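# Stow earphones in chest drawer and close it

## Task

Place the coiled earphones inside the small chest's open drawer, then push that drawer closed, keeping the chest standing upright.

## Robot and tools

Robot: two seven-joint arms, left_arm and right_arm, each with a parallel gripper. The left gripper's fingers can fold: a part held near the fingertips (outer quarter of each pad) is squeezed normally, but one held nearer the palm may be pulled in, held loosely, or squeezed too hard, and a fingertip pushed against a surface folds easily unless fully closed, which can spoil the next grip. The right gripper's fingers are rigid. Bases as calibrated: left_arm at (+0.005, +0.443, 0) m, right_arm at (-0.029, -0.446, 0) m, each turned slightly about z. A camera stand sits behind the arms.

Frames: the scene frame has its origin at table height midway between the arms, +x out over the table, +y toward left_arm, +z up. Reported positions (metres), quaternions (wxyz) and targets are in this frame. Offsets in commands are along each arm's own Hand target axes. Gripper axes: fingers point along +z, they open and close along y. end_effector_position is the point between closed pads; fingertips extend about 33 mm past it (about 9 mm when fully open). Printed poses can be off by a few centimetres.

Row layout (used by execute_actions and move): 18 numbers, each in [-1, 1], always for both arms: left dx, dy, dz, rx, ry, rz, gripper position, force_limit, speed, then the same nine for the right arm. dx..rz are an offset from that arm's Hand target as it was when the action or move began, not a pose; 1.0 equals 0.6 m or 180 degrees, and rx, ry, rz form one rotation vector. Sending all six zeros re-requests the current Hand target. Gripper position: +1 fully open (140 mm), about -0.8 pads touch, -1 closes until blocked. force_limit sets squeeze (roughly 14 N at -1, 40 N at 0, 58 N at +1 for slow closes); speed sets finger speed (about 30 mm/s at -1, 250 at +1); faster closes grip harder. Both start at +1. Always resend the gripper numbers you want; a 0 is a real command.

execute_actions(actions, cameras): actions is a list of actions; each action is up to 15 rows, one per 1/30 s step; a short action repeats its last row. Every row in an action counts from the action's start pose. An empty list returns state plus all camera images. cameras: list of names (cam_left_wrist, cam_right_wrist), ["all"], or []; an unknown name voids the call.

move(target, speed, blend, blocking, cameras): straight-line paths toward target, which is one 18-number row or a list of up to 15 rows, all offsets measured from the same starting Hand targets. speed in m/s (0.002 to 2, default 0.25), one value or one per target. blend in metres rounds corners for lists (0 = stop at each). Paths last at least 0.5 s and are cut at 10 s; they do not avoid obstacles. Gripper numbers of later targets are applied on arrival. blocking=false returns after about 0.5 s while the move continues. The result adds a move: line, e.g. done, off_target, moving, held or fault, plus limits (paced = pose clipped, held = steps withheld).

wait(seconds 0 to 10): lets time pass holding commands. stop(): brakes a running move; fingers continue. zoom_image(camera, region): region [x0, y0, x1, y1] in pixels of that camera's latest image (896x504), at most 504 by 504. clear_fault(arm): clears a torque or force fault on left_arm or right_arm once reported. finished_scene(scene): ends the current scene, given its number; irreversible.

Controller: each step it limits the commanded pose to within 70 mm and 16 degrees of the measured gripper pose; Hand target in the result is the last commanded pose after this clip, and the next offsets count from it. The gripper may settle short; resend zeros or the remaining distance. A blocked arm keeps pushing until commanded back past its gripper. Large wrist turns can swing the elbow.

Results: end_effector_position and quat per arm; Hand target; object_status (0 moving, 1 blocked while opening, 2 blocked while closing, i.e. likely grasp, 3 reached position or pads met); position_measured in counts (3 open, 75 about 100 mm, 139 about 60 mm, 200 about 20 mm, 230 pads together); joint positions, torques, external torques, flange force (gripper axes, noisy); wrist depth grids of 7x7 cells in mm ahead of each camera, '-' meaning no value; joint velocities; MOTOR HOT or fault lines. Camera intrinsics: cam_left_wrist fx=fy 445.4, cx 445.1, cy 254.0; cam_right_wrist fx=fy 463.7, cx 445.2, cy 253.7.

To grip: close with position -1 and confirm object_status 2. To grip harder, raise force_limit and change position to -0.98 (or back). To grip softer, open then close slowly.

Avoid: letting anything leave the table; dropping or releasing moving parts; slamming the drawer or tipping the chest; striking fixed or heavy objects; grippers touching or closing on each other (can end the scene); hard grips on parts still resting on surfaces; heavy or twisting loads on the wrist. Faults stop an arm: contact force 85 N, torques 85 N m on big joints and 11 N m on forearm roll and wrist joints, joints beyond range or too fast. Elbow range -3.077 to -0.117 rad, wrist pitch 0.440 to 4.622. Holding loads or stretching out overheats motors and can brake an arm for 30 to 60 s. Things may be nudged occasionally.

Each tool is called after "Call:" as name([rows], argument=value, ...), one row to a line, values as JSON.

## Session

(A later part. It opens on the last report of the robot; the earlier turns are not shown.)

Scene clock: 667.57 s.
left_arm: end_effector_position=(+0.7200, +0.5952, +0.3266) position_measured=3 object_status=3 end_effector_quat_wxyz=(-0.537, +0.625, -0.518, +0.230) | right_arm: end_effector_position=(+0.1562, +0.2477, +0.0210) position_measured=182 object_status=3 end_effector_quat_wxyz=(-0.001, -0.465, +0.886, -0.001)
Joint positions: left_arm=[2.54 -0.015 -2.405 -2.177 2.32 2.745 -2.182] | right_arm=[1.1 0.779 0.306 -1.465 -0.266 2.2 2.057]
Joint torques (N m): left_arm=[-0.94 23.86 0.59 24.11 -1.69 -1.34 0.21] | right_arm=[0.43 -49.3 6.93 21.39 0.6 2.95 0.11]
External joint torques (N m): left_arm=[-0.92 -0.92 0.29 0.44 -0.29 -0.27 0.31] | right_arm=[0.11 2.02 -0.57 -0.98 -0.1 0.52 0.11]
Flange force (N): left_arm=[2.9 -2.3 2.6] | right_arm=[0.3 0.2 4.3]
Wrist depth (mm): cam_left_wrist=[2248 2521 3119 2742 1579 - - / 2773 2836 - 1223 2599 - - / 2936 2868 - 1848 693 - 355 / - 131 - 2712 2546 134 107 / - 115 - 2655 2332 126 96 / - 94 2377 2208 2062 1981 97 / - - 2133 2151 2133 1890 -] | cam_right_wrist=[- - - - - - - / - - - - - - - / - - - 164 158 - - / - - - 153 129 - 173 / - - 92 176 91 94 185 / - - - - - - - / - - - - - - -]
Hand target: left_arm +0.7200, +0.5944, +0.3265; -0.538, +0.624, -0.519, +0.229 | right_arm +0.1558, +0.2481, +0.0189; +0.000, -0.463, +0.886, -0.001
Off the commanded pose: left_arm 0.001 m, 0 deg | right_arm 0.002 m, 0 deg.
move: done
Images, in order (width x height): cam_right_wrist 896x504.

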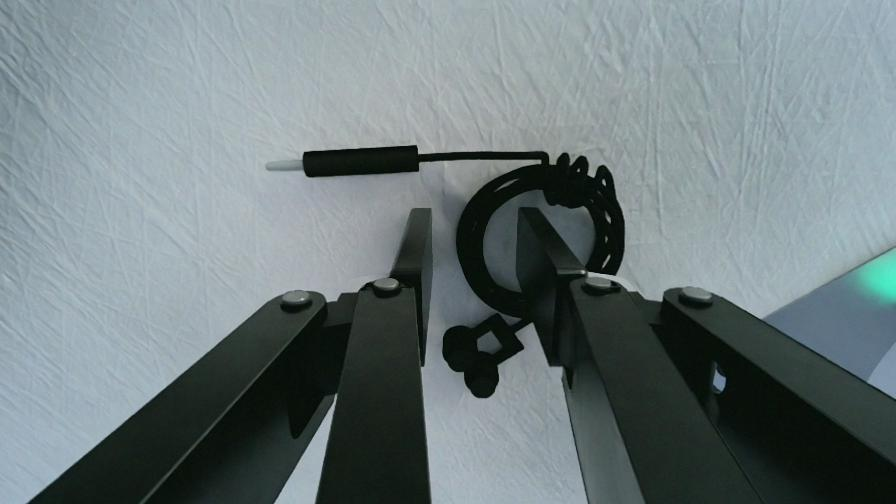

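Call:
move([
  [0,0,0,0,0,0,1,1,1, 0,0,-0.0042,0,0,0,-0.42,-1,-1],
  [0,0,0,0,0,0,1,1,1, 0,0,-0.0042,0,0,0,-1,-1,-1],
], speed=0.02, cameras=["cam_right_wrist"])

Call:
zoom_image(camera="cam_right_wrist", region=[380, 130, 640, 320])

Scene clock: 679.80 s.
left_arm: end_effector_position=(+0.7200, +0.5952, +0.3266) position_measured=3 object_status=3 end_effector_quat_wxyz=(-0.537, +0.625, -0.518, +0.230) | right_arm: end_effector_position=(+0.1569, +0.2478, +0.0215) position_measured=223 object_status=0 end_effector_quat_wxyz=(+0.000, -0.464, +0.886, -0.001)
Joint positions: left_arm=[2.54 -0.015 -2.405 -2.177 2.32 2.745 -2.182] | right_arm=[1.101 0.778 0.305 -1.465 -0.266 2.2 2.057]
Joint torques (N m): left_arm=[-0.98 23.8 0.54 24.17 -1.68 -1.34 0.19] | right_arm=[0.34 -51.03 7.65 22.12 0.58 2.32 0.07]
External joint torques (N m): left_arm=[-0.92 -0.89 0.3 0.53 -0.28 -0.28 0.29] | right_arm=[0.42 0.24 0.46 -0.28 -0.11 -0.11 0.07]
Flange force (N): left_arm=[2.9 -2.4 2.9] | right_arm=[0.5 0.6 0.2]
Wrist depth (mm): cam_left_wrist=[2521 - - 2712 1965 398 343 / - - - 1260 2546 - 329 / 2971 3617 - 3418 3007 - 398 / - 131 2742 1795 2423 134 - / - 115 2655 2627 2742 126 96 / - 94 2354 1862 - 2045 97 / - - 2097 2627 - 1965 -] | cam_right_wrist=[- - - - - - - / - - - - - - - / - 168 169 - 160 - - / - 175 174 132 172 - - / - - 87 92 91 - 188 / - - - - - - 192 / - - - - - - -]
Hand target: left_arm +0.7200, +0.5944, +0.3265; -0.538, +0.624, -0.519, +0.229 | right_arm +0.1558, +0.2482, +0.0214; +0.000, -0.463, +0.886, -0.001
Off the commanded pose: left_arm 0.001 m, 0 deg | right_arm 0.001 m, 0 deg.
move: done
Images, in order (width x height): cam_right_wrist 896x504.

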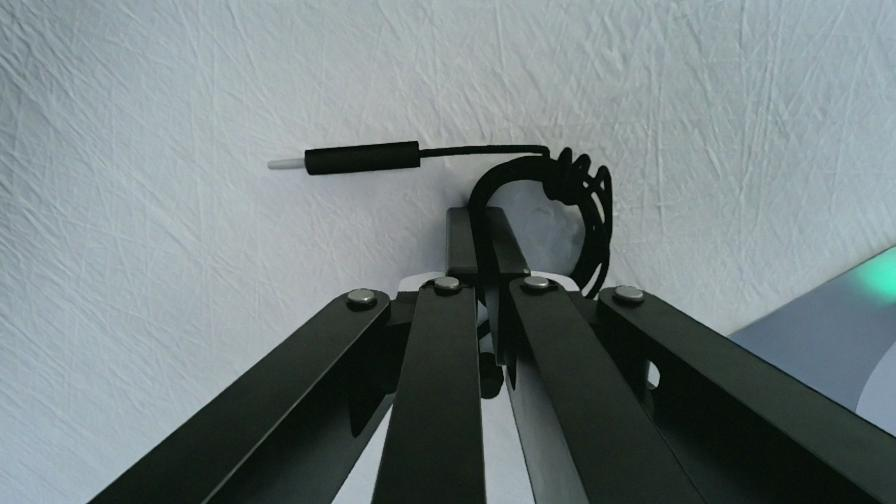

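Scaled by 1.938 from the camera's 896x504 image, which has a finer 1280x720 frame.

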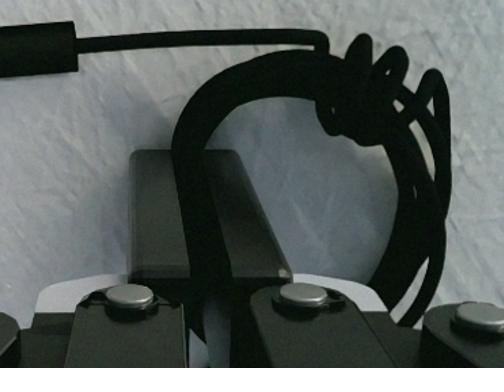

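Call:
wait(seconds=1)

Scene clock: 685.70 s.
left_arm: end_effector_position=(+0.7200, +0.5952, +0.3266) position_measured=3 object_status=3 end_effector_quat_wxyz=(-0.537, +0.625, -0.518, +0.230) | right_arm: end_effector_position=(+0.1569, +0.2478, +0.0215) position_measured=223 object_status=2 end_effector_quat_wxyz=(+0.000, -0.464, +0.886, -0.001)
Joint positions: left_arm=[2.54 -0.015 -2.405 -2.177 2.32 2.745 -2.182] | right_arm=[1.101 0.778 0.305 -1.465 -0.266 2.2 2.057]
Joint torques (N m): left_arm=[-0.93 23.94 0.5 24.09 -1.68 -1.34 0.24] | right_arm=[0.35 -51.06 7.61 22.06 0.59 2.33 0.08]
External joint torques (N m): left_arm=[-1.06 -0.86 0.06 0.4 -0.28 -0.25 0.34] | right_arm=[0.35 0.34 0.34 -0.41 -0.11 -0.12 0.08]
Flange force (N): left_arm=[3.1 -2.4 2.0] | right_arm=[0.9 0.4 0.4]
Wrist depth (mm): cam_left_wrist=[2712 2712 2836 2683 2208 - 322 / 3327 2683 3199 1254 2228 417 378 / - 3119 - 3007 2712 491 - / - 131 562 3241 2377 134 356 / - 114 2655 2683 3418 126 96 / - 99 2354 2311 - 1934 97 / - 2269 2115 2080 2248 1920 -] | cam_right_wrist=[- - - - - - - / - - - - - - - / - - - - 156 - - / - - - 133 161 - - / - - 93 92 91 - 186 / 196 - - - - - 192 / - - - - - - -]
Hand target: left_arm +0.7200, +0.5944, +0.3265; -0.538, +0.624, -0.519, +0.229 | right_arm +0.1558, +0.2482, +0.0214; +0.000, -0.463, +0.886, -0.001
Tool commands: left_gripper/position=+1.0 left_gripper/force_limit=+1.0 left_gripper/speed=+1.0 right_gripper/position=-1.0 right_gripper/force_limit=-1.0 right_gripper/speed=-1.0
Off the commanded pose: left_arm 0.001 m, 0 deg | right_arm 0.001 m, 0 deg.
wait: 1.00 s; at rest from the start

Gripped. Lift slowly a few centimetres and check.

Call:
move(target=[0,0,0,0,0,0,1,1,1, 0,0,-0.1,0,0,0,-1,-1,-1], speed=0.08, cameras=["cam_right_wrist"])

Scene clock: 692.33 s.
left_arm: end_effector_position=(+0.7200, +0.5952, +0.3266) position_measured=3 object_status=3 end_effector_quat_wxyz=(-0.537, +0.625, -0.518, +0.230) | right_arm: end_effector_position=(+0.1561, +0.2490, +0.0815) position_measured=223 object_status=2 end_effector_quat_wxyz=(+0.002, -0.462, +0.887, -0.001)
Joint positions: left_arm=[2.54 -0.015 -2.405 -2.177 2.32 2.745 -2.182] | right_arm=[1.088 0.696 0.33 -1.447 -0.248 2.104 2.054]
Joint velocities: left_arm=[within noise] | right_arm=[0 -0.001 0.001 0 0.001 -0.005 -0.001]
Joint torques (N m): left_arm=[-0.92 23.89 0.54 24.06 -1.69 -1.33 0.24] | right_arm=[-0.58 -49.63 7.79 23.16 0.65 2.12 -0.2]
External joint torques (N m): left_arm=[-0.93 -0.74 0.24 0.54 -0.3 -0.27 0.34] | right_arm=[-0.55 0.63 0.77 -0.08 -0.09 -0.33 -0.2]
Flange force (N): left_arm=[2.8 -2.7 2.1] | right_arm=[-1.8 -0.2 -0.1]
Wrist depth (mm): cam_left_wrist=[2495 2399 2836 2742 1965 466 310 / 2546 - 2655 1273 2423 489 353 / 2599 - - 1835 1981 - - / 2627 124 575 - 2521 134 369 / - 115 2655 2447 2354 126 97 / - 2311 2447 2115 - 2115 97 / - 2354 2133 1770 - 1950 -] | cam_right_wrist=[- - - - - - - / - - - - - - - / - - - - 165 - 224 / - - - 132 - - 227 / 258 - 87 92 91 - 220 / - - - - - - 205 / - - - - - - -]
Hand target: left_arm +0.7200, +0.5944, +0.3265; -0.538, +0.624, -0.519, +0.229 | right_arm +0.1558, +0.2482, +0.0814; +0.000, -0.463, +0.886, -0.001
Off the commanded pose: left_arm 0.001 m, 0 deg | right_arm 0.001 m, 0 deg.
move: done
Images, in order (width x height): cam_right_wrist 896x504.

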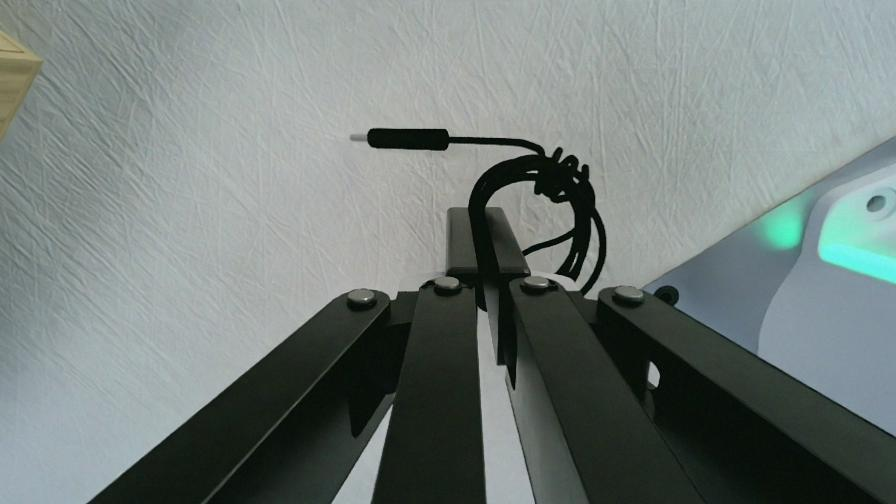

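Call:
move([
  [0,0,0,0,0,0,1,1,1, 0,0,-0.331,0,0,0,-1,-1,-1],
  [0,0,0,0,0,0,1,1,1, 0.102,-0.14,-0.483,0,0,0.1,-1,-1,-1],
  [0,0,0,0,0,0,1,1,1, 0.2725,-0.332,-0.515,0,0,0.228,-1,-1,-1],
], speed=0.15, blend=[0.04,0.05,0], cameras=["cam_right_wrist"])

Scene clock: 726.87 s.
left_arm: end_effector_position=(+0.7200, +0.5952, +0.3266) position_measured=3 object_status=3 end_effector_quat_wxyz=(-0.537, +0.625, -0.518, +0.230) | right_arm: end_effector_position=(+0.2259, +0.0000, +0.3904) position_measured=223 object_status=2 end_effector_quat_wxyz=(+0.001, -0.127, +0.992, -0.003)
Joint positions: left_arm=[2.54 -0.015 -2.405 -2.177 2.32 2.745 -2.182] | right_arm=[0.858 -0.141 0.206 -1.787 0.024 1.645 2.348]
Joint velocities: left_arm=[within noise] | right_arm=[0 0.001 0 -0.001 0 0.001 0.006]
Joint torques (N m): left_arm=[-0.92 23.87 0.57 24.1 -1.69 -1.33 0.24] | right_arm=[-0.47 -26.47 -0.86 23.62 1.05 2.59 0.14]
External joint torques (N m): left_arm=[-1.06 -0.9 0.11 0.45 -0.29 -0.25 0.34] | right_arm=[-0.6 -0.14 0.07 -0.65 0.15 0.16 0.14]
Flange force (N): left_arm=[3.2 -2.5 2.3] | right_arm=[1.8 -2.1 2.5]
Wrist depth (mm): cam_left_wrist=[2423 2712 - 2573 1560 432 343 / 2683 2712 3241 1260 2546 - 348 / 3007 3372 - 1721 2062 - - / - 135 - 3241 2599 134 - / - 115 2836 2521 2248 126 96 / - 2269 2471 2354 - 2012 97 / - 2133 2045 2012 1821 1653 -] | cam_right_wrist=[- - - 304 - - 477 / - - 352 361 353 - 484 / - - 374 374 170 - - / - - 396 147 181 - - / - - 90 92 91 - - / - - - - - - - / - - - - - - -]
Hand target: left_arm +0.7200, +0.5944, +0.3265; -0.538, +0.624, -0.519, +0.229 | right_arm +0.2257, +0.0008, +0.3909; +0.000, -0.123, +0.992, -0.001
Off the commanded pose: left_arm 0.001 m, 0 deg | right_arm 0.001 m, 1 deg.
move: done
Images, in order (width x height): cam_right_wrist 896x504.

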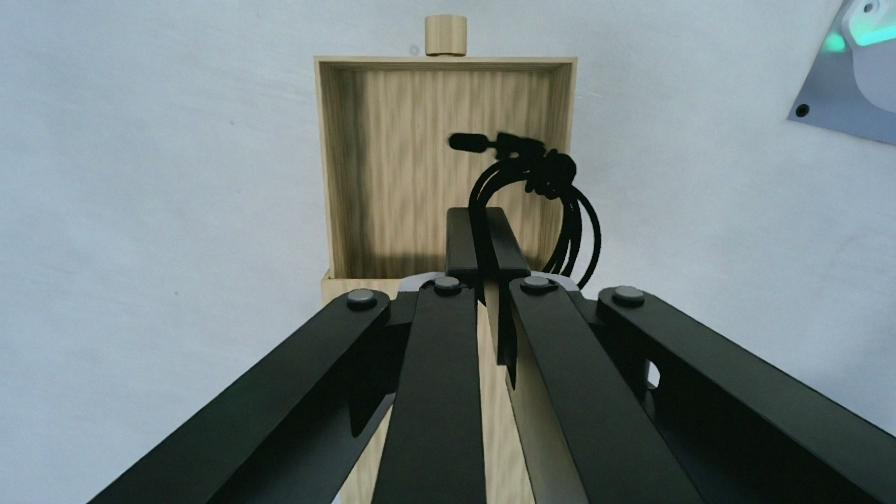

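Call:
move(target=[0,0,0,0,0,0,1,1,1, 0,-0.02,0.217,0,0,0,-1,-1,-1], speed=0.12, cameras=["cam_right_wrist"])

Call:
zoom_image(camera="cam_right_wrist", region=[200, 0, 700, 400])

Scene clock: 748.13 s.
left_arm: end_effector_position=(+0.7200, +0.5952, +0.3266) position_measured=3 object_status=3 end_effector_quat_wxyz=(-0.537, +0.625, -0.518, +0.230) | right_arm: end_effector_position=(+0.2288, -0.0119, +0.2608) position_measured=223 object_status=2 end_effector_quat_wxyz=(+0.001, -0.122, +0.993, -0.003)
Joint positions: left_arm=[2.54 -0.015 -2.405 -2.177 2.32 2.745 -2.182] | right_arm=[0.858 -0.155 0.197 -2.135 0.028 1.979 2.341]
Joint velocities: left_arm=[within noise] | right_arm=[0 0 0.001 0 0 0.004 -0.002]
Joint torques (N m): left_arm=[-0.9 23.91 0.56 24.16 -1.69 -1.32 0.26] | right_arm=[-0.15 -25.72 -1.36 23.89 0.75 2.52 -0.3]
External joint torques (N m): left_arm=[-0.83 -0.76 0.33 0.61 -0.3 -0.27 0.36] | right_arm=[-0.13 0.24 -0.25 -0.5 -0.06 0.09 -0.3]
Flange force (N): left_arm=[2.7 -2.9 2.4] | right_arm=[0.1 -1.4 1.3]
Wrist depth (mm): cam_left_wrist=[- 2773 3081 3081 2097 - 344 / - 2742 4025 1260 2399 - - / - - - 1709 2399 - 420 / - 124 - - 2423 134 111 / - 114 2712 2471 2311 126 97 / - 2208 2354 2311 - 2029 97 / - - 2029 2029 2228 1733 -] | cam_right_wrist=[- - 199 182 208 176 - / - - 234 237 234 187 - / - - 243 245 223 191 - / - - 250 147 251 - - / 461 - 90 92 91 - - / - - - - - - - / - - - - - - -]
Hand target: left_arm +0.7200, +0.5944, +0.3265; -0.538, +0.624, -0.519, +0.229 | right_arm +0.2288, -0.0110, +0.2607; +0.000, -0.123, +0.992, -0.001
Off the commanded pose: left_arm 0.001 m, 0 deg | right_arm 0.001 m, 0 deg.
move: done
Images, in order (width x height): cam_right_wrist 896x504.

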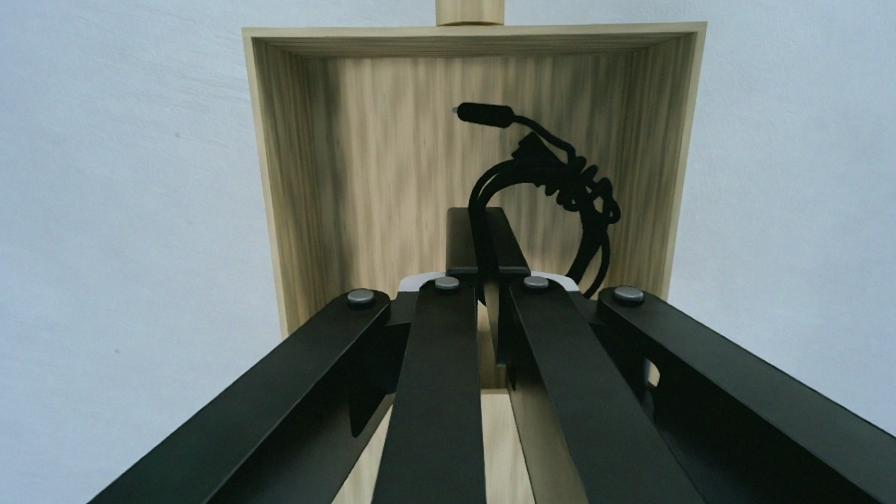

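Scaled by 1.008 from the camera's 896x504 image, which has a finer 1280x720 frame.

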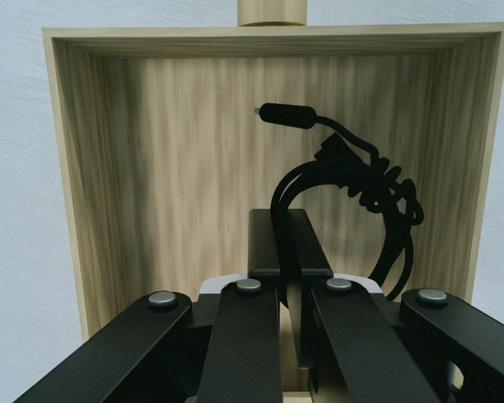

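Call:
move(target=[0,0,0,0,0,0,1,1,1, 0,0,0.1,0,0,0,-1,-1,-1], speed=0.05, cameras=["cam_right_wrist"])

Scene clock: 758.40 s.
left_arm: end_effector_position=(+0.7200, +0.5952, +0.3266) position_measured=3 object_status=3 end_effector_quat_wxyz=(-0.537, +0.625, -0.518, +0.230) | right_arm: end_effector_position=(+0.2283, -0.0114, +0.2013) position_measured=223 object_status=2 end_effector_quat_wxyz=(-0.002, -0.123, +0.992, -0.001)
Joint positions: left_arm=[2.54 -0.015 -2.405 -2.177 2.32 2.745 -2.182] | right_arm=[0.858 -0.105 0.201 -2.238 0.027 2.132 2.341]
Joint velocities: left_arm=[within noise] | right_arm=[0 0.001 0 0.001 0 0.003 0]
Joint torques (N m): left_arm=[-0.97 23.84 0.52 24.1 -1.69 -1.34 0.3] | right_arm=[-0.08 -26.43 -0.09 23.29 0.4 2.67 0.07]
External joint torques (N m): left_arm=[-0.94 -0.85 0.25 0.55 -0.3 -0.28 0.4] | right_arm=[-0.07 0.67 0.65 -0.44 -0.36 0.23 0.07]
Flange force (N): left_arm=[3.0 -2.9 2.3] | right_arm=[-0.1 1.1 2.1]
Wrist depth (mm): cam_left_wrist=[- - 2742 2804 1540 452 352 / - - - 1254 2354 - 343 / - - - 3199 2521 - - / - 124 - 3043 2423 134 - / - 115 2836 2742 2208 126 96 / - 99 2289 2332 2248 1965 97 / - - 2097 2062 1950 1905 -] | cam_right_wrist=[- 121 151 152 156 149 119 / - 138 179 179 180 159 118 / - 137 187 186 162 159 - / - 137 195 149 195 160 - / - 136 92 92 91 141 - / - - - - - - - / - - - - - - -]
Hand target: left_arm +0.7200, +0.5944, +0.3265; -0.538, +0.624, -0.519, +0.229 | right_arm +0.2288, -0.0111, +0.2007; +0.000, -0.123, +0.992, -0.001
Off the commanded pose: left_arm 0.001 m, 0 deg | right_arm 0.001 m, 0 deg.
move: done
Images, in order (width x height): cam_right_wrist 896x504.

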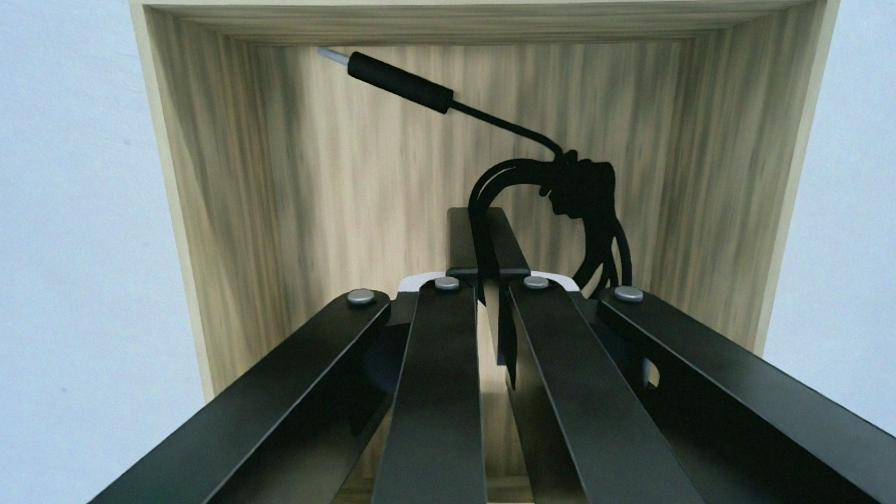

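Call:
move(target=[0,0,0,0,0,0,1,1,1, -0.015,0,0.0183,0,0,0,-1,-1,-1], speed=0.05)

Call:
move(target=[0,0,0,0,0,0,1,1,1, 0,0,0,0,0,0,-0.45,-1,-1], speed=0.05, cameras=["cam_right_wrist"])

Scene clock: 766.70 s.
left_arm: end_effector_position=(+0.7200, +0.5952, +0.3266) position_measured=3 object_status=3 end_effector_quat_wxyz=(-0.537, +0.625, -0.518, +0.230) | right_arm: end_effector_position=(+0.2351, -0.0096, +0.1892) position_measured=223 object_status=2 end_effector_quat_wxyz=(-0.002, -0.121, +0.993, -0.002)
Joint positions: left_arm=[2.54 -0.015 -2.405 -2.177 2.32 2.745 -2.182] | right_arm=[0.854 -0.073 0.197 -2.235 0.019 2.158 2.341]
Joint velocities: left_arm=[within noise] | right_arm=[0.001 0 -0.001 0 0 0.004 0]
Joint torques (N m): left_arm=[-0.97 23.88 0.55 24.09 -1.68 -1.33 0.22] | right_arm=[-0.38 -27.07 -0.74 23.86 0.39 2.51 -0.2]
External joint torques (N m): left_arm=[-1.06 -0.84 0.16 0.54 -0.29 -0.27 0.32] | right_arm=[-0.49 0.88 -0.33 0.33 -0.35 0.07 -0.2]
Flange force (N): left_arm=[3.1 -2.5 2.5] | right_arm=[-3.6 1.8 0.8]
Wrist depth (mm): cam_left_wrist=[- - 3081 2655 2151 - - / 2311 - 3241 1235 2354 - 346 / - - - 1745 2546 485 354 / - 124 - 1589 2332 134 105 / - 114 2655 2627 2189 126 96 / - 107 2599 2354 2399 2097 97 / - 2269 2189 1934 2151 1795 -] | cam_right_wrist=[- 129 160 161 161 149 113 / - 129 168 168 168 159 112 / - 128 175 175 152 159 117 / - 137 184 149 182 160 118 / - 137 93 92 91 140 - / - - - - - - - / - - - - - - -]
Hand target: left_arm +0.7200, +0.5944, +0.3265; -0.538, +0.624, -0.519, +0.229 | right_arm +0.2376, -0.0090, +0.1897; +0.000, -0.123, +0.992, -0.001
Off the commanded pose: left_arm 0.001 m, 0 deg | right_arm 0.003 m, 0 deg.
move: done

Scene clock: 767.70 s.
left_arm: end_effector_position=(+0.7200, +0.5952, +0.3266) position_measured=3 object_status=3 end_effector_quat_wxyz=(-0.537, +0.625, -0.518, +0.230) | right_arm: end_effector_position=(+0.2352, -0.0095, +0.1892) position_measured=186 object_status=0 end_effector_quat_wxyz=(-0.002, -0.121, +0.993, -0.001)
Joint positions: left_arm=[2.54 -0.015 -2.405 -2.177 2.32 2.745 -2.182] | right_arm=[0.854 -0.073 0.197 -2.235 0.019 2.158 2.341]
Joint torques (N m): left_arm=[-0.94 23.86 0.56 24.09 -1.7 -1.31 0.25] | right_arm=[-0.35 -27.05 -0.67 23.88 0.4 2.58 -0.21]
External joint torques (N m): left_arm=[-0.97 -0.91 0.22 0.47 -0.3 -0.24 0.35] | right_arm=[-0.35 0.92 -0.16 0.36 -0.34 0.15 -0.21]
Flange force (N): left_arm=[3.0 -2.6 2.5] | right_arm=[-3.5 2.2 1.0]
Wrist depth (mm): cam_left_wrist=[2655 2712 - 2902 1512 457 366 / 2521 2471 3283 1223 2773 - - / - - - 1442 2936 469 - / - 124 640 1698 2377 134 113 / - 114 2655 2573 2399 126 97 / - 100 2377 2189 2012 2080 97 / - - 2115 2012 1950 1862 -] | cam_right_wrist=[101 130 161 161 161 150 112 / - 129 168 168 168 158 112 / - 128 176 174 173 159 118 / - 137 181 179 154 159 118 / - 137 91 178 98 94 - / - - - 202 - - - / - - - 211 - - -]
Hand target: left_arm +0.7200, +0.5944, +0.3265; -0.538, +0.624, -0.519, +0.229 | right_arm +0.2376, -0.0090, +0.1897; +0.000, -0.123, +0.992, -0.001
Off the commanded pose: left_arm 0.001 m, 0 deg | right_arm 0.002 m, 0 deg.
move: done
Images, in order (width x height): cam_right_wrist 896x504.

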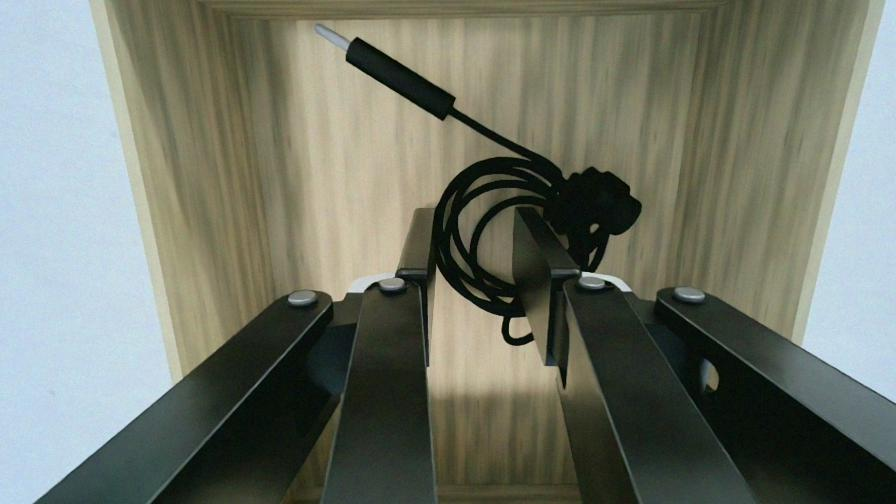

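Call:
move(target=[0,0,0,0,0,0,1,1,1, 0,0,-0.05,0,0,0,-0.45,-1,-1], speed=0.04, cameras=["cam_right_wrist"])

Scene clock: 773.77 s.
left_arm: end_effector_position=(+0.7200, +0.5952, +0.3266) position_measured=3 object_status=3 end_effector_quat_wxyz=(-0.537, +0.625, -0.518, +0.230) | right_arm: end_effector_position=(+0.2377, -0.0086, +0.2188) position_measured=186 object_status=3 end_effector_quat_wxyz=(+0.001, -0.122, +0.993, -0.001)
Joint positions: left_arm=[2.54 -0.015 -2.405 -2.177 2.32 2.745 -2.182] | right_arm=[0.854 -0.103 0.194 -2.19 0.019 2.089 2.337]
Joint velocities: left_arm=[within noise] | right_arm=[0 0 0 0.001 0.001 -0.004 -0.001]
Joint torques (N m): left_arm=[-0.97 23.89 0.54 24.09 -1.69 -1.34 0.23] | right_arm=[-0.08 -27.45 -0.92 24.29 0.67 2.13 -0.22]
External joint torques (N m): left_arm=[-1 -0.81 0.2 0.5 -0.3 -0.27 0.33] | right_arm=[-0.09 0.03 -0.21 0.29 -0.1 -0.33 -0.22]
Flange force (N): left_arm=[3.0 -2.5 2.2] | right_arm=[-1.3 0.3 -1.3]
Wrist depth (mm): cam_left_wrist=[2248 2573 3159 2683 1531 - 322 / 3081 - 3327 1260 2269 - 333 / 2742 3119 4621 1934 2495 - - / - 124 - 1709 2599 134 115 / - 115 2655 2683 2742 126 96 / - 93 2189 2248 - 1934 97 / - 2269 1920 2029 1620 2170 -] | cam_right_wrist=[- 140 183 188 188 158 - / - 150 196 196 196 158 - / - 149 202 203 203 159 - / - 149 212 210 211 171 - / - - 91 223 91 93 - / - - - 237 - - - / - - - 160 - - -]
Hand target: left_arm +0.7200, +0.5944, +0.3265; -0.538, +0.624, -0.519, +0.229 | right_arm +0.2375, -0.0089, +0.2197; +0.000, -0.123, +0.992, -0.001
Off the commanded pose: left_arm 0.001 m, 0 deg | right_arm 0.001 m, 0 deg.
move: done
Images, in order (width x height): cam_right_wrist 896x504.

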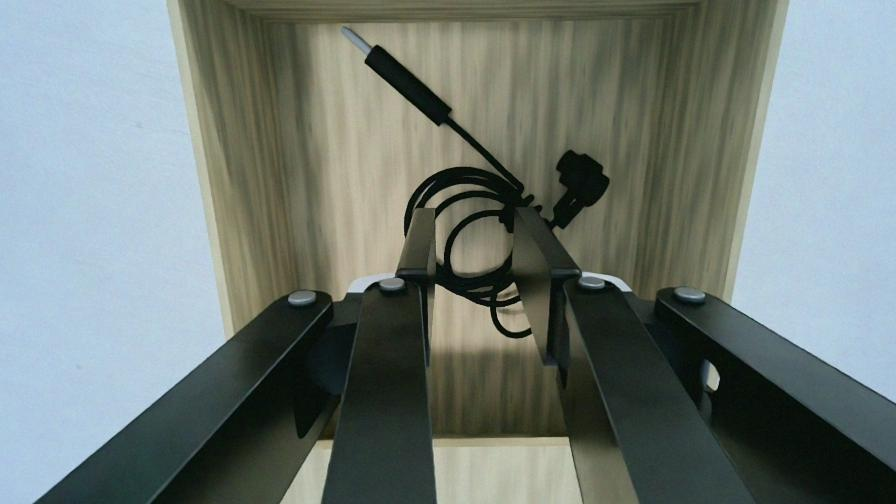

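Call:
move([
  [0,0,0,0,0,0,1,1,1, 0,0,-0.183,0,0,0,-0.45,-1,-1],
  [0,0,0,0,0,0,1,1,1, 0.267,0,-0.183,0,0,0,-1,-1,0],
], speed=[0.12,0.2], blend=0.02, cameras=["cam_right_wrist"])

Scene clock: 813.23 s.
left_arm: end_effector_position=(+0.7200, +0.5952, +0.3266) position_measured=3 object_status=3 end_effector_quat_wxyz=(-0.537, +0.625, -0.518, +0.230) | right_arm: end_effector_position=(+0.0834, -0.0470, +0.3299) position_measured=233 object_status=3 end_effector_quat_wxyz=(+0.002, -0.126, +0.992, +0.000)
Joint positions: left_arm=[2.54 -0.015 -2.405 -2.177 2.32 2.745 -2.182] | right_arm=[0.941 -0.487 0.316 -2.251 0.145 1.784 2.481]
Joint torques (N m): left_arm=[-0.92 23.86 0.5 24.15 -1.68 -1.32 0.21] | right_arm=[-0.08 -14 -4.81 23.74 0.92 2.15 0.21]
External joint torques (N m): left_arm=[-0.97 -0.83 0.15 0.62 -0.28 -0.26 0.31] | right_arm=[-0.02 -0.28 0.1 -0.67 0.04 -0.32 0.21]
Flange force (N): left_arm=[3.0 -2.6 2.8] | right_arm=[1.9 -2.0 0.9]
Wrist depth (mm): cam_left_wrist=[2627 - 2836 2546 1890 412 355 / 2773 - 3159 1254 2289 446 - / - - 3119 1451 2399 553 - / - 124 600 1620 2495 133 364 / - 115 2712 2546 2471 126 97 / - 99 2311 2354 - 1848 97 / - - 2097 1996 - - -] | cam_right_wrist=[- - - - - - - / - - - - - - - / - - - - - - - / - - - 120 - - - / - - 87 95 91 - - / - - - - - - - / - - - - - - -]
Hand target: left_arm +0.7200, +0.5944, +0.3265; -0.538, +0.624, -0.519, +0.229 | right_arm +0.0821, -0.0479, +0.3295; +0.000, -0.123, +0.992, -0.001
Off the commanded pose: left_arm 0.001 m, 0 deg | right_arm 0.002 m, 0 deg.
move: done
Images, in order (width x height): cam_right_wrist 896x504.

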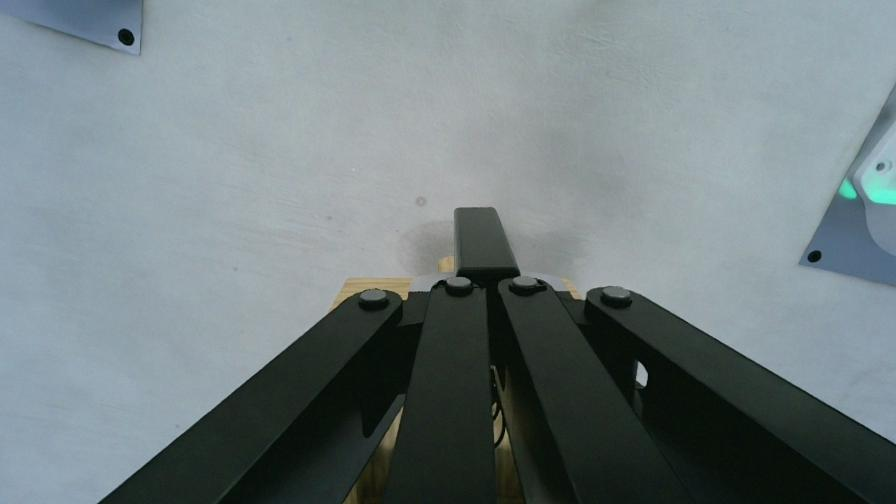

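Call:
zoom_image(camera="cam_right_wrist", region=[300, 220, 640, 504])

Scaled by 1.482 from the camera's 896x504 image, which has a finer 1280x720 frame.

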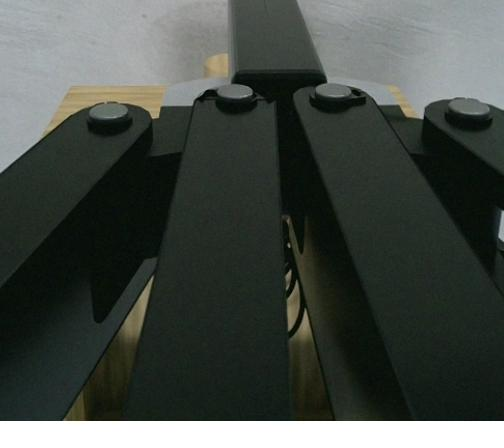

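Call:
move(target=[0,0,0,0,0,0,1,1,1, 0,-0.003,0.233,0,0,0,-1,-1,0], speed=0.12, cameras=["cam_right_wrist"])

Scene clock: 866.13 s.
left_arm: end_effector_position=(+0.7200, +0.5952, +0.3266) position_measured=3 object_status=3 end_effector_quat_wxyz=(-0.537, +0.625, -0.518, +0.230) | right_arm: end_effector_position=(+0.0832, -0.0506, +0.1905) position_measured=233 object_status=3 end_effector_quat_wxyz=(+0.001, -0.126, +0.992, -0.002)
Joint positions: left_arm=[2.54 -0.015 -2.405 -2.177 2.32 2.745 -2.182] | right_arm=[0.944 -0.403 0.368 -2.542 0.165 2.155 2.482]
Joint velocities: left_arm=[within noise] | right_arm=[0 0 0 0.001 -0.002 0.004 0]
Joint torques (N m): left_arm=[-0.94 23.86 0.59 24.1 -1.7 -1.34 0.27] | right_arm=[-0.08 -14.49 -3.79 22.97 0.75 2.58 0.17]
External joint torques (N m): left_arm=[-0.98 -0.93 0.25 0.47 -0.31 -0.28 0.37] | right_arm=[-0.09 0.96 0.29 -0.4 0 0.13 0.17]
Flange force (N): left_arm=[3.1 -2.6 2.5] | right_arm=[-0.9 2.4 2.5]
Wrist depth (mm): cam_left_wrist=[2377 2655 - 2573 2012 393 362 / 2683 2804 2868 1248 2423 525 - / - 3043 - 1808 2573 471 380 / - 131 637 - 2546 134 - / - 115 2599 - 2655 126 96 / - 106 2311 2228 2248 2097 97 / - - 2170 2045 2115 1934 -] | cam_right_wrist=[- - - - - - - / - - - - - - - / - - - - - - - / - - - 120 - - - / - - 87 95 91 - - / - - - - - - - / - - - - - - -]
Hand target: left_arm +0.7200, +0.5944, +0.3265; -0.538, +0.624, -0.519, +0.229 | right_arm +0.0827, -0.0499, +0.1897; +0.000, -0.123, +0.992, -0.001
Off the commanded pose: left_arm 0.001 m, 0 deg | right_arm 0.001 m, 0 deg.
move: done
Images, in order (width x height): cam_right_wrist 896x504.

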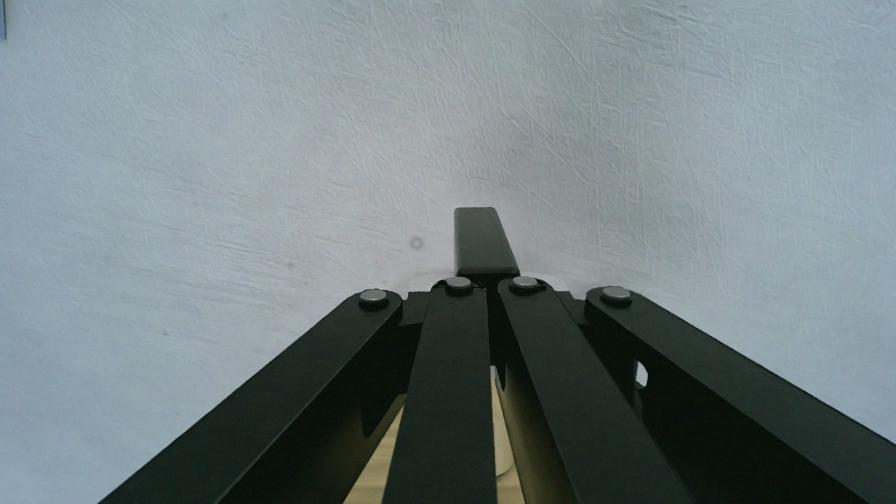

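Call:
move([
  [0,0,0,0,0,0,1,1,1, -0.04,0,0,0,0,0,-1,-1,0],
  [0,0,0,0,0,0,1,1,1, -0.183,0,0,0,0,0,-1,-1,0],
], speed=[0.08,0.04], blend=0.01, cameras=["cam_right_wrist"])

Scene clock: 884.43 s.
left_arm: end_effector_position=(+0.7200, +0.5952, +0.3266) position_measured=3 object_status=3 end_effector_quat_wxyz=(-0.537, +0.625, -0.518, +0.230) | right_arm: end_effector_position=(+0.1868, -0.0236, +0.1891) position_measured=233 object_status=3 end_effector_quat_wxyz=(-0.002, -0.120, +0.993, -0.001)
Joint positions: left_arm=[2.54 -0.015 -2.405 -2.177 2.32 2.745 -2.182] | right_arm=[0.849 -0.184 0.27 -2.353 0.061 2.17 2.382]
Joint velocities: left_arm=[within noise] | right_arm=[-0.001 0.001 0.001 0.001 0.001 0 -0.005]
Joint torques (N m): left_arm=[-0.94 23.93 0.59 24.11 -1.68 -1.33 0.2] | right_arm=[-0.32 -22.59 -2.11 23.98 0.29 2.51 -0.29]
External joint torques (N m): left_arm=[-0.89 -0.73 0.34 0.56 -0.28 -0.28 0.3] | right_arm=[-0.44 0.86 -0.64 0.66 -0.45 0.09 -0.29]
Flange force (N): left_arm=[2.6 -2.5 2.4] | right_arm=[-4.6 2.5 0.3]
Wrist depth (mm): cam_left_wrist=[- - - 2599 1540 - - / 2971 3119 - 1248 2228 526 327 / - 3372 - 1698 - - 367 / - 125 - 3670 2471 134 114 / - 114 2712 2471 2447 126 96 / - 107 2399 2248 2208 2151 97 / - 2045 2115 1981 1934 1965 -] | cam_right_wrist=[- - 297 - - - - / 314 - - 317 - - - / - - - - 333 - 331 / - - - 120 - - - / - - 87 95 91 - - / - - - - - - - / - - - - - - -]
Hand target: left_arm +0.7200, +0.5944, +0.3265; -0.538, +0.624, -0.519, +0.229 | right_arm +0.1891, -0.0230, +0.1897; +0.000, -0.123, +0.992, -0.001
Off the commanded pose: left_arm 0.001 m, 0 deg | right_arm 0.002 m, 0 deg.
move: done
Images, in order (width x height): cam_right_wrist 896x504.

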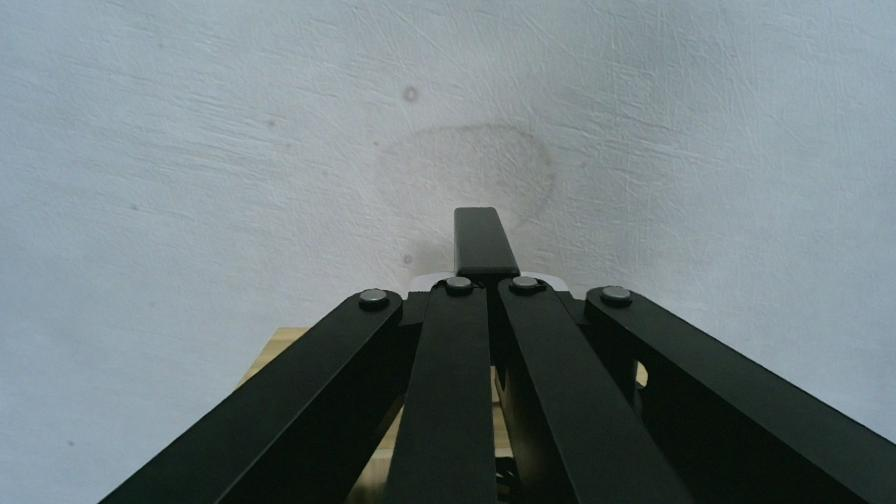

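Call:
move(target=[0,0,0,0,0,0,1,1,1, -0.09,0,0,0,0,0,-1,-1,0], speed=0.04, cameras=["cam_right_wrist"])

Scene clock: 892.57 s.
left_arm: end_effector_position=(+0.7200, +0.5952, +0.3266) position_measured=3 object_status=3 end_effector_quat_wxyz=(-0.537, +0.625, -0.518, +0.230) | right_arm: end_effector_position=(+0.2397, -0.0090, +0.1893) position_measured=233 object_status=3 end_effector_quat_wxyz=(-0.001, -0.120, +0.993, +0.000)
Joint positions: left_arm=[2.54 -0.015 -2.405 -2.177 2.32 2.745 -2.182] | right_arm=[0.815 -0.07 0.23 -2.231 0.021 2.163 2.334]
Joint velocities: left_arm=[within noise] | right_arm=[-0.001 0.001 0 0 0.001 -0.001 -0.005]
Joint torques (N m): left_arm=[-0.97 23.85 0.53 24.09 -1.69 -1.32 0.23] | right_arm=[-0.36 -27.11 -0.94 24.21 0.3 2.29 -0.27]
External joint torques (N m): left_arm=[-1.08 -0.94 0.12 0.43 -0.29 -0.24 0.33] | right_arm=[-0.28 0.72 -0.3 0.76 -0.44 -0.14 -0.27]
Flange force (N): left_arm=[3.2 -2.4 2.5] | right_arm=[-4.3 2.7 -0.5]
Wrist depth (mm): cam_left_wrist=[2742 404 2902 2712 2062 - 344 / 2936 - 3418 1248 1235 411 - / 3007 3670 - 3159 691 - - / - 125 - 1620 2423 134 - / - 115 2773 2599 3327 126 97 / - 99 2399 2208 2189 2062 97 / - - 2045 2062 - 1808 -] | cam_right_wrist=[- - - - - - - / - - - - - - - / - 333 - - - - - / - - 346 132 307 - - / - - 87 95 92 - - / - - - - - - - / - - - - - - -]
Hand target: left_arm +0.7200, +0.5944, +0.3265; -0.538, +0.624, -0.519, +0.229 | right_arm +0.2415, -0.0098, +0.1897; +0.000, -0.123, +0.992, -0.001
Off the commanded pose: left_arm 0.001 m, 0 deg | right_arm 0.002 m, 0 deg.
move: done
Images, in order (width x height): cam_right_wrist 896x504.

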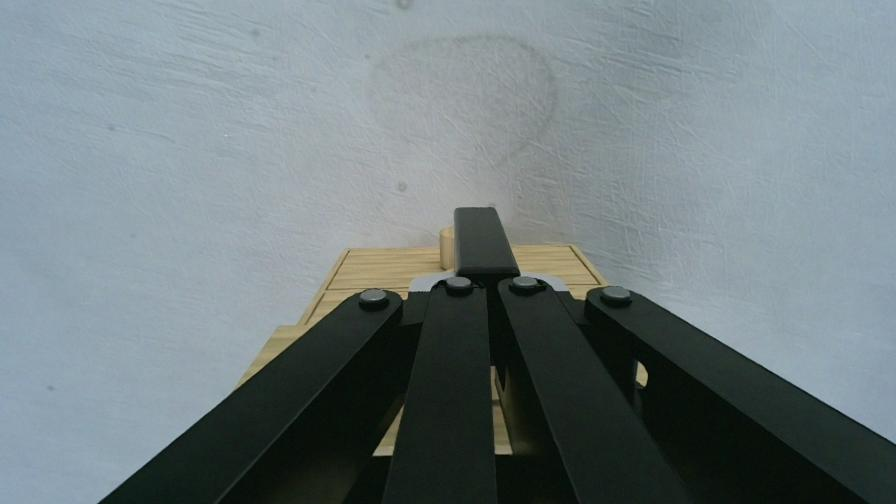

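Call:
move(target=[0,0,0,0,0,0,1,1,1, -0.015,0,0,0,0,0,-1,-1,0], speed=0.02)

Call:
move(target=[0,0,0,0,0,0,1,1,1, -0.009,0,0,0,0,0,-1,-1,0], speed=0.02, cameras=["cam_right_wrist"])

Scene clock: 903.90 s.
left_arm: end_effector_position=(+0.7200, +0.5952, +0.3266) position_measured=3 object_status=3 end_effector_quat_wxyz=(-0.537, +0.625, -0.518, +0.230) | right_arm: end_effector_position=(+0.2483, -0.0067, +0.1893) position_measured=233 object_status=3 end_effector_quat_wxyz=(-0.001, -0.120, +0.993, +0.000)
Joint positions: left_arm=[2.54 -0.015 -2.405 -2.177 2.32 2.745 -2.182] | right_arm=[0.81 -0.05 0.223 -2.209 0.016 2.16 2.326]
Joint velocities: left_arm=[within noise] | right_arm=[0.001 0.001 0 -0.001 -0.001 -0.002 -0.005]
Joint torques (N m): left_arm=[-0.96 23.91 0.6 24.09 -1.71 -1.35 0.28] | right_arm=[-0.49 -28.11 -0.88 24.28 0.24 2.27 -0.27]
External joint torques (N m): left_arm=[-1.08 -0.8 0.18 0.52 -0.32 -0.27 0.38] | right_arm=[-0.56 0.44 -0.57 0.84 -0.51 -0.16 -0.27]
Flange force (N): left_arm=[3.1 -2.8 1.9] | right_arm=[-4.3 1.9 -1.0]
Wrist depth (mm): cam_left_wrist=[- - 2902 2712 547 443 327 / 2546 2289 3119 1248 2248 497 339 / - - - 1920 2773 - - / - 125 - 3418 2546 134 110 / - 115 2773 2773 2029 126 96 / - 100 2399 2045 2045 2029 97 / - - 2115 1965 1965 1862 -] | cam_right_wrist=[- - - 302 - - - / - 312 - - - - 321 / - - - - - 340 - / - - 297 132 282 - - / - - 87 95 91 - - / - - - - - - - / - - - - - - -]
Hand target: left_arm +0.7200, +0.5944, +0.3265; -0.538, +0.624, -0.519, +0.229 | right_arm +0.2502, -0.0076, +0.1897; +0.000, -0.123, +0.992, -0.001
Off the commanded pose: left_arm 0.001 m, 0 deg | right_arm 0.002 m, 0 deg.
move: done

Scene clock: 904.63 s.
left_arm: end_effector_position=(+0.7200, +0.5952, +0.3266) position_measured=3 object_status=3 end_effector_quat_wxyz=(-0.537, +0.625, -0.518, +0.230) | right_arm: end_effector_position=(+0.2534, -0.0054, +0.1893) position_measured=233 object_status=3 end_effector_quat_wxyz=(-0.001, -0.120, +0.993, +0.000)
Joint positions: left_arm=[2.54 -0.015 -2.405 -2.177 2.32 2.745 -2.182] | right_arm=[0.808 -0.039 0.219 -2.196 0.012 2.158 2.321]
Joint velocities: left_arm=[within noise] | right_arm=[0.001 0.002 0.001 0.002 -0.001 -0.001 -0.004]
Joint torques (N m): left_arm=[-0.88 23.87 0.65 24.15 -1.69 -1.33 0.22] | right_arm=[-0.57 -28.42 -0.54 24.29 0.36 2.2 -0.24]
External joint torques (N m): left_arm=[-1.02 -0.88 0.2 0.54 -0.29 -0.26 0.32] | right_arm=[-0.71 0.7 -0.39 0.77 -0.38 -0.24 -0.24]
Flange force (N): left_arm=[3.0 -2.6 2.7] | right_arm=[-4.6 2.3 -0.8]
Wrist depth (mm): cam_left_wrist=[- - 3043 2902 1468 432 - / - - 3241 1242 2377 422 - / - - 3199 2080 1848 - - / - 124 612 2248 2546 134 114 / - 115 2712 2521 - 126 97 / - 99 2471 2289 2012 2097 97 / - - 2189 2115 1996 1981 -] | cam_right_wrist=[- - - - - - - / - 316 - - - - - / - - - - - - - / - - 275 132 296 - - / - - 87 95 91 - 362 / - - - - - - - / - - - - - - -]
Hand target: left_arm +0.7200, +0.5944, +0.3265; -0.538, +0.624, -0.519, +0.229 | right_arm +0.2555, -0.0063, +0.1897; +0.000, -0.123, +0.992, -0.001
Off the commanded pose: left_arm 0.001 m, 0 deg | right_arm 0.002 m, 0 deg.
move: done
Images, in order (width x height): cam_right_wrist 896x504.

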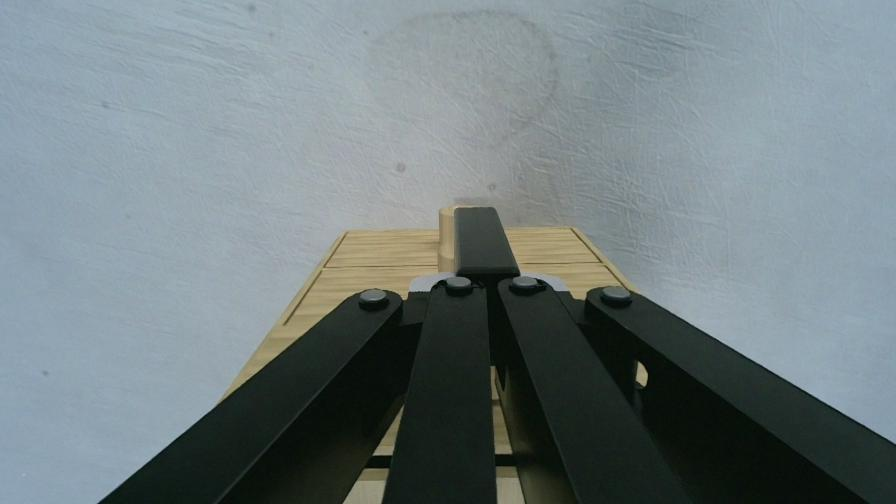

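Call:
move(target=[0,0,0,0,0,0,1,1,1, -0.008,0,0,0,0,0,-1,-1,0], speed=0.02)

Call:
move(target=[0,0,0,0,0,0,1,1,1, -0.005,0,0,0,0,0,-1,-1,0], speed=0.02, cameras=["cam_right_wrist"])

Call:
zoom_image(camera="cam_right_wrist", region=[200, 200, 700, 504])

Scene clock: 913.43 s.
left_arm: end_effector_position=(+0.7200, +0.5952, +0.3266) position_measured=3 object_status=3 end_effector_quat_wxyz=(-0.537, +0.625, -0.518, +0.230) | right_arm: end_effector_position=(+0.2581, -0.0042, +0.1893) position_measured=233 object_status=3 end_effector_quat_wxyz=(-0.001, -0.120, +0.993, +0.000)
Joint positions: left_arm=[2.54 -0.015 -2.405 -2.177 2.32 2.745 -2.182] | right_arm=[0.806 -0.028 0.215 -2.184 0.009 2.156 2.317]
Joint torques (N m): left_arm=[-0.97 23.81 0.58 24.1 -1.69 -1.34 0.2] | right_arm=[-0.56 -28.69 -0.8 23.84 0.32 2.3 -0.17]
External joint torques (N m): left_arm=[-1.08 -0.95 0.18 0.46 -0.3 -0.26 0.3] | right_arm=[-0.58 0.95 -0.61 0.18 -0.43 -0.16 -0.18]
Flange force (N): left_arm=[3.2 -2.3 2.7] | right_arm=[-3.7 1.4 0.5]
Wrist depth (mm): cam_left_wrist=[- 3043 2599 2712 1522 - - / - 2627 3043 1260 2170 - 340 / - - - 1981 2546 - 355 / - 124 - 2836 2423 134 356 / - 114 2599 2447 2399 126 96 / - 99 2332 2115 - 2062 97 / - - 2354 2029 2012 1757 -] | cam_right_wrist=[- - - - - - - / - 319 - - - - - / - - - 353 - - - / - - 287 146 279 - - / - - 87 95 91 - - / - - - - - - - / - - - - - - -]
Hand target: left_arm +0.7200, +0.5944, +0.3265; -0.538, +0.624, -0.519, +0.229 | right_arm +0.2601, -0.0051, +0.1897; +0.000, -0.123, +0.992, -0.001
Off the commanded pose: left_arm 0.001 m, 0 deg | right_arm 0.002 m, 0 deg.
move: done

Scene clock: 914.13 s.
left_arm: end_effector_position=(+0.7200, +0.5952, +0.3266) position_measured=3 object_status=3 end_effector_quat_wxyz=(-0.537, +0.625, -0.518, +0.230) | right_arm: end_effector_position=(+0.2591, -0.0041, +0.1893) position_measured=233 object_status=3 end_effector_quat_wxyz=(-0.002, -0.121, +0.993, -0.001)
Joint positions: left_arm=[2.54 -0.015 -2.405 -2.177 2.32 2.745 -2.182] | right_arm=[0.806 -0.023 0.213 -2.177 0.008 2.15 2.314]
Joint velocities: left_arm=[within noise] | right_arm=[0 0.001 -0.001 0.001 -0.001 -0.003 -0.004]
Joint torques (N m): left_arm=[-0.93 23.89 0.56 24.09 -1.69 -1.32 0.27] | right_arm=[-1.17 -27.61 -1.3 24.92 0.06 3.01 -0.25]
External joint torques (N m): left_arm=[-1.02 -0.83 0.18 0.5 -0.29 -0.24 0.37] | right_arm=[-1.19 2.01 -1.14 1.39 -0.68 0.58 -0.25]
Flange force (N): left_arm=[3.0 -2.7 2.2] | right_arm=[-9.6 5.3 1.9]
Wrist depth (mm): cam_left_wrist=[2546 - - 2773 1550 - - / - 3241 2902 1248 2332 - 328 / - 3283 - 2836 2354 - - / 2354 124 3466 2627 2269 134 - / - 115 2902 2546 2447 126 97 / - 100 2332 2269 2097 2045 97 / - - 2097 2045 2354 1664 -] | cam_right_wrist=[- - - - 306 - - / - - - - - 318 - / - - 332 - - 338 - / - - 261 258 279 - - / - - 87 95 91 - - / - - - - - - - / - - - - - - -]
Hand target: left_arm +0.7200, +0.5944, +0.3265; -0.538, +0.624, -0.519, +0.229 | right_arm +0.2630, -0.0044, +0.1897; +0.000, -0.123, +0.992, -0.001
Off the commanded pose: left_arm 0.001 m, 0 deg | right_arm 0.004 m, 0 deg.
move: off_target (right_arm)
Images, in order (width x height): cam_right_wrist 896x504.

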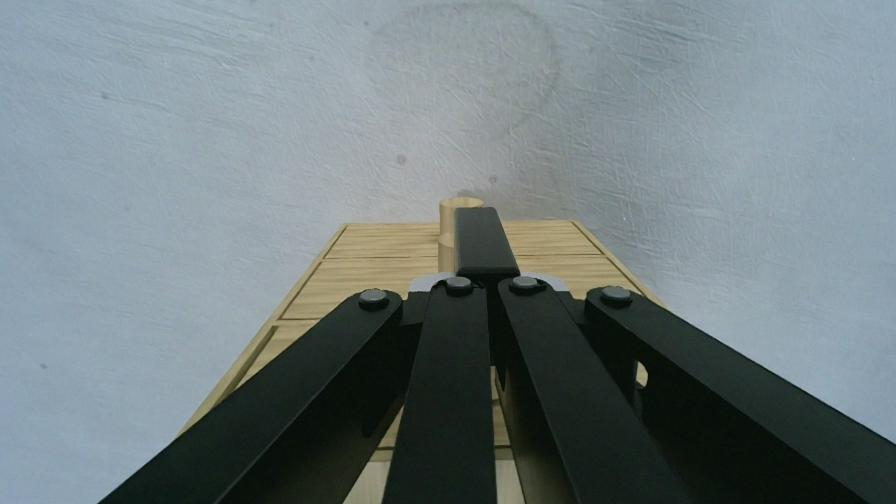

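Scaled by 1.008 from the camera's 896x504 image, which has a finer 1280x720 frame.

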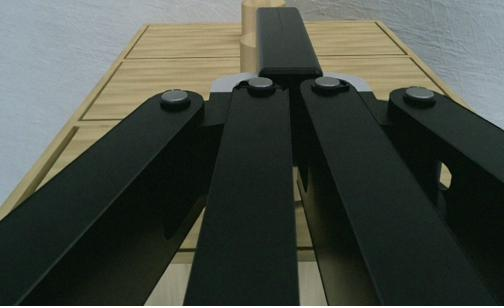

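Call:
move(target=[0,0,0,0,0,0,1,1,1, -0.005,0,0,0,0,0,-1,-1,0], speed=0.02)

Scene clock: 930.60 s.
left_arm: end_effector_position=(+0.7200, +0.5952, +0.3266) position_measured=3 object_status=3 end_effector_quat_wxyz=(-0.537, +0.625, -0.518, +0.230) | right_arm: end_effector_position=(+0.2592, -0.0041, +0.1893) position_measured=233 object_status=3 end_effector_quat_wxyz=(-0.004, -0.122, +0.992, -0.003)
Joint positions: left_arm=[2.54 -0.015 -2.405 -2.177 2.32 2.745 -2.182] | right_arm=[0.806 -0.018 0.213 -2.17 0.008 2.142 2.312]
Joint torques (N m): left_arm=[-0.99 23.91 0.52 24.14 -1.7 -1.32 0.24] | right_arm=[-2.25 -27.01 -2.34 25.56 -0.31 4 -0.27]
External joint torques (N m): left_arm=[-0.94 -0.72 0.27 0.59 -0.3 -0.26 0.34] | right_arm=[-2.3 2.83 -2.26 2.01 -1.06 1.59 -0.27]
Flange force (N): left_arm=[2.8 -2.8 2.2] | right_arm=[-14.1 6.5 4.4]
Wrist depth (mm): cam_left_wrist=[2599 2471 2902 2773 2080 - 340 / - - - 1260 2228 452 353 / - - - 3515 2683 - 354 / - 131 - 1686 2573 134 342 / - 115 2868 2471 1848 126 96 / - 106 2354 1905 - 2012 97 / - 2521 2189 2189 1653 2151 -] | cam_right_wrist=[- - - - - - - / - - - - - - - / - - - - - - 336 / - - 261 132 281 - - / - - 87 95 91 - - / - - - - - - - / - - - - - - -]
Hand target: left_arm +0.7200, +0.5944, +0.3265; -0.538, +0.624, -0.519, +0.229 | right_arm +0.2659, -0.0037, +0.1897; +0.000, -0.123, +0.992, -0.001
Off the commanded pose: left_arm 0.001 m, 0 deg | right_arm 0.007 m, 1 deg.
move: off_target (right_arm)


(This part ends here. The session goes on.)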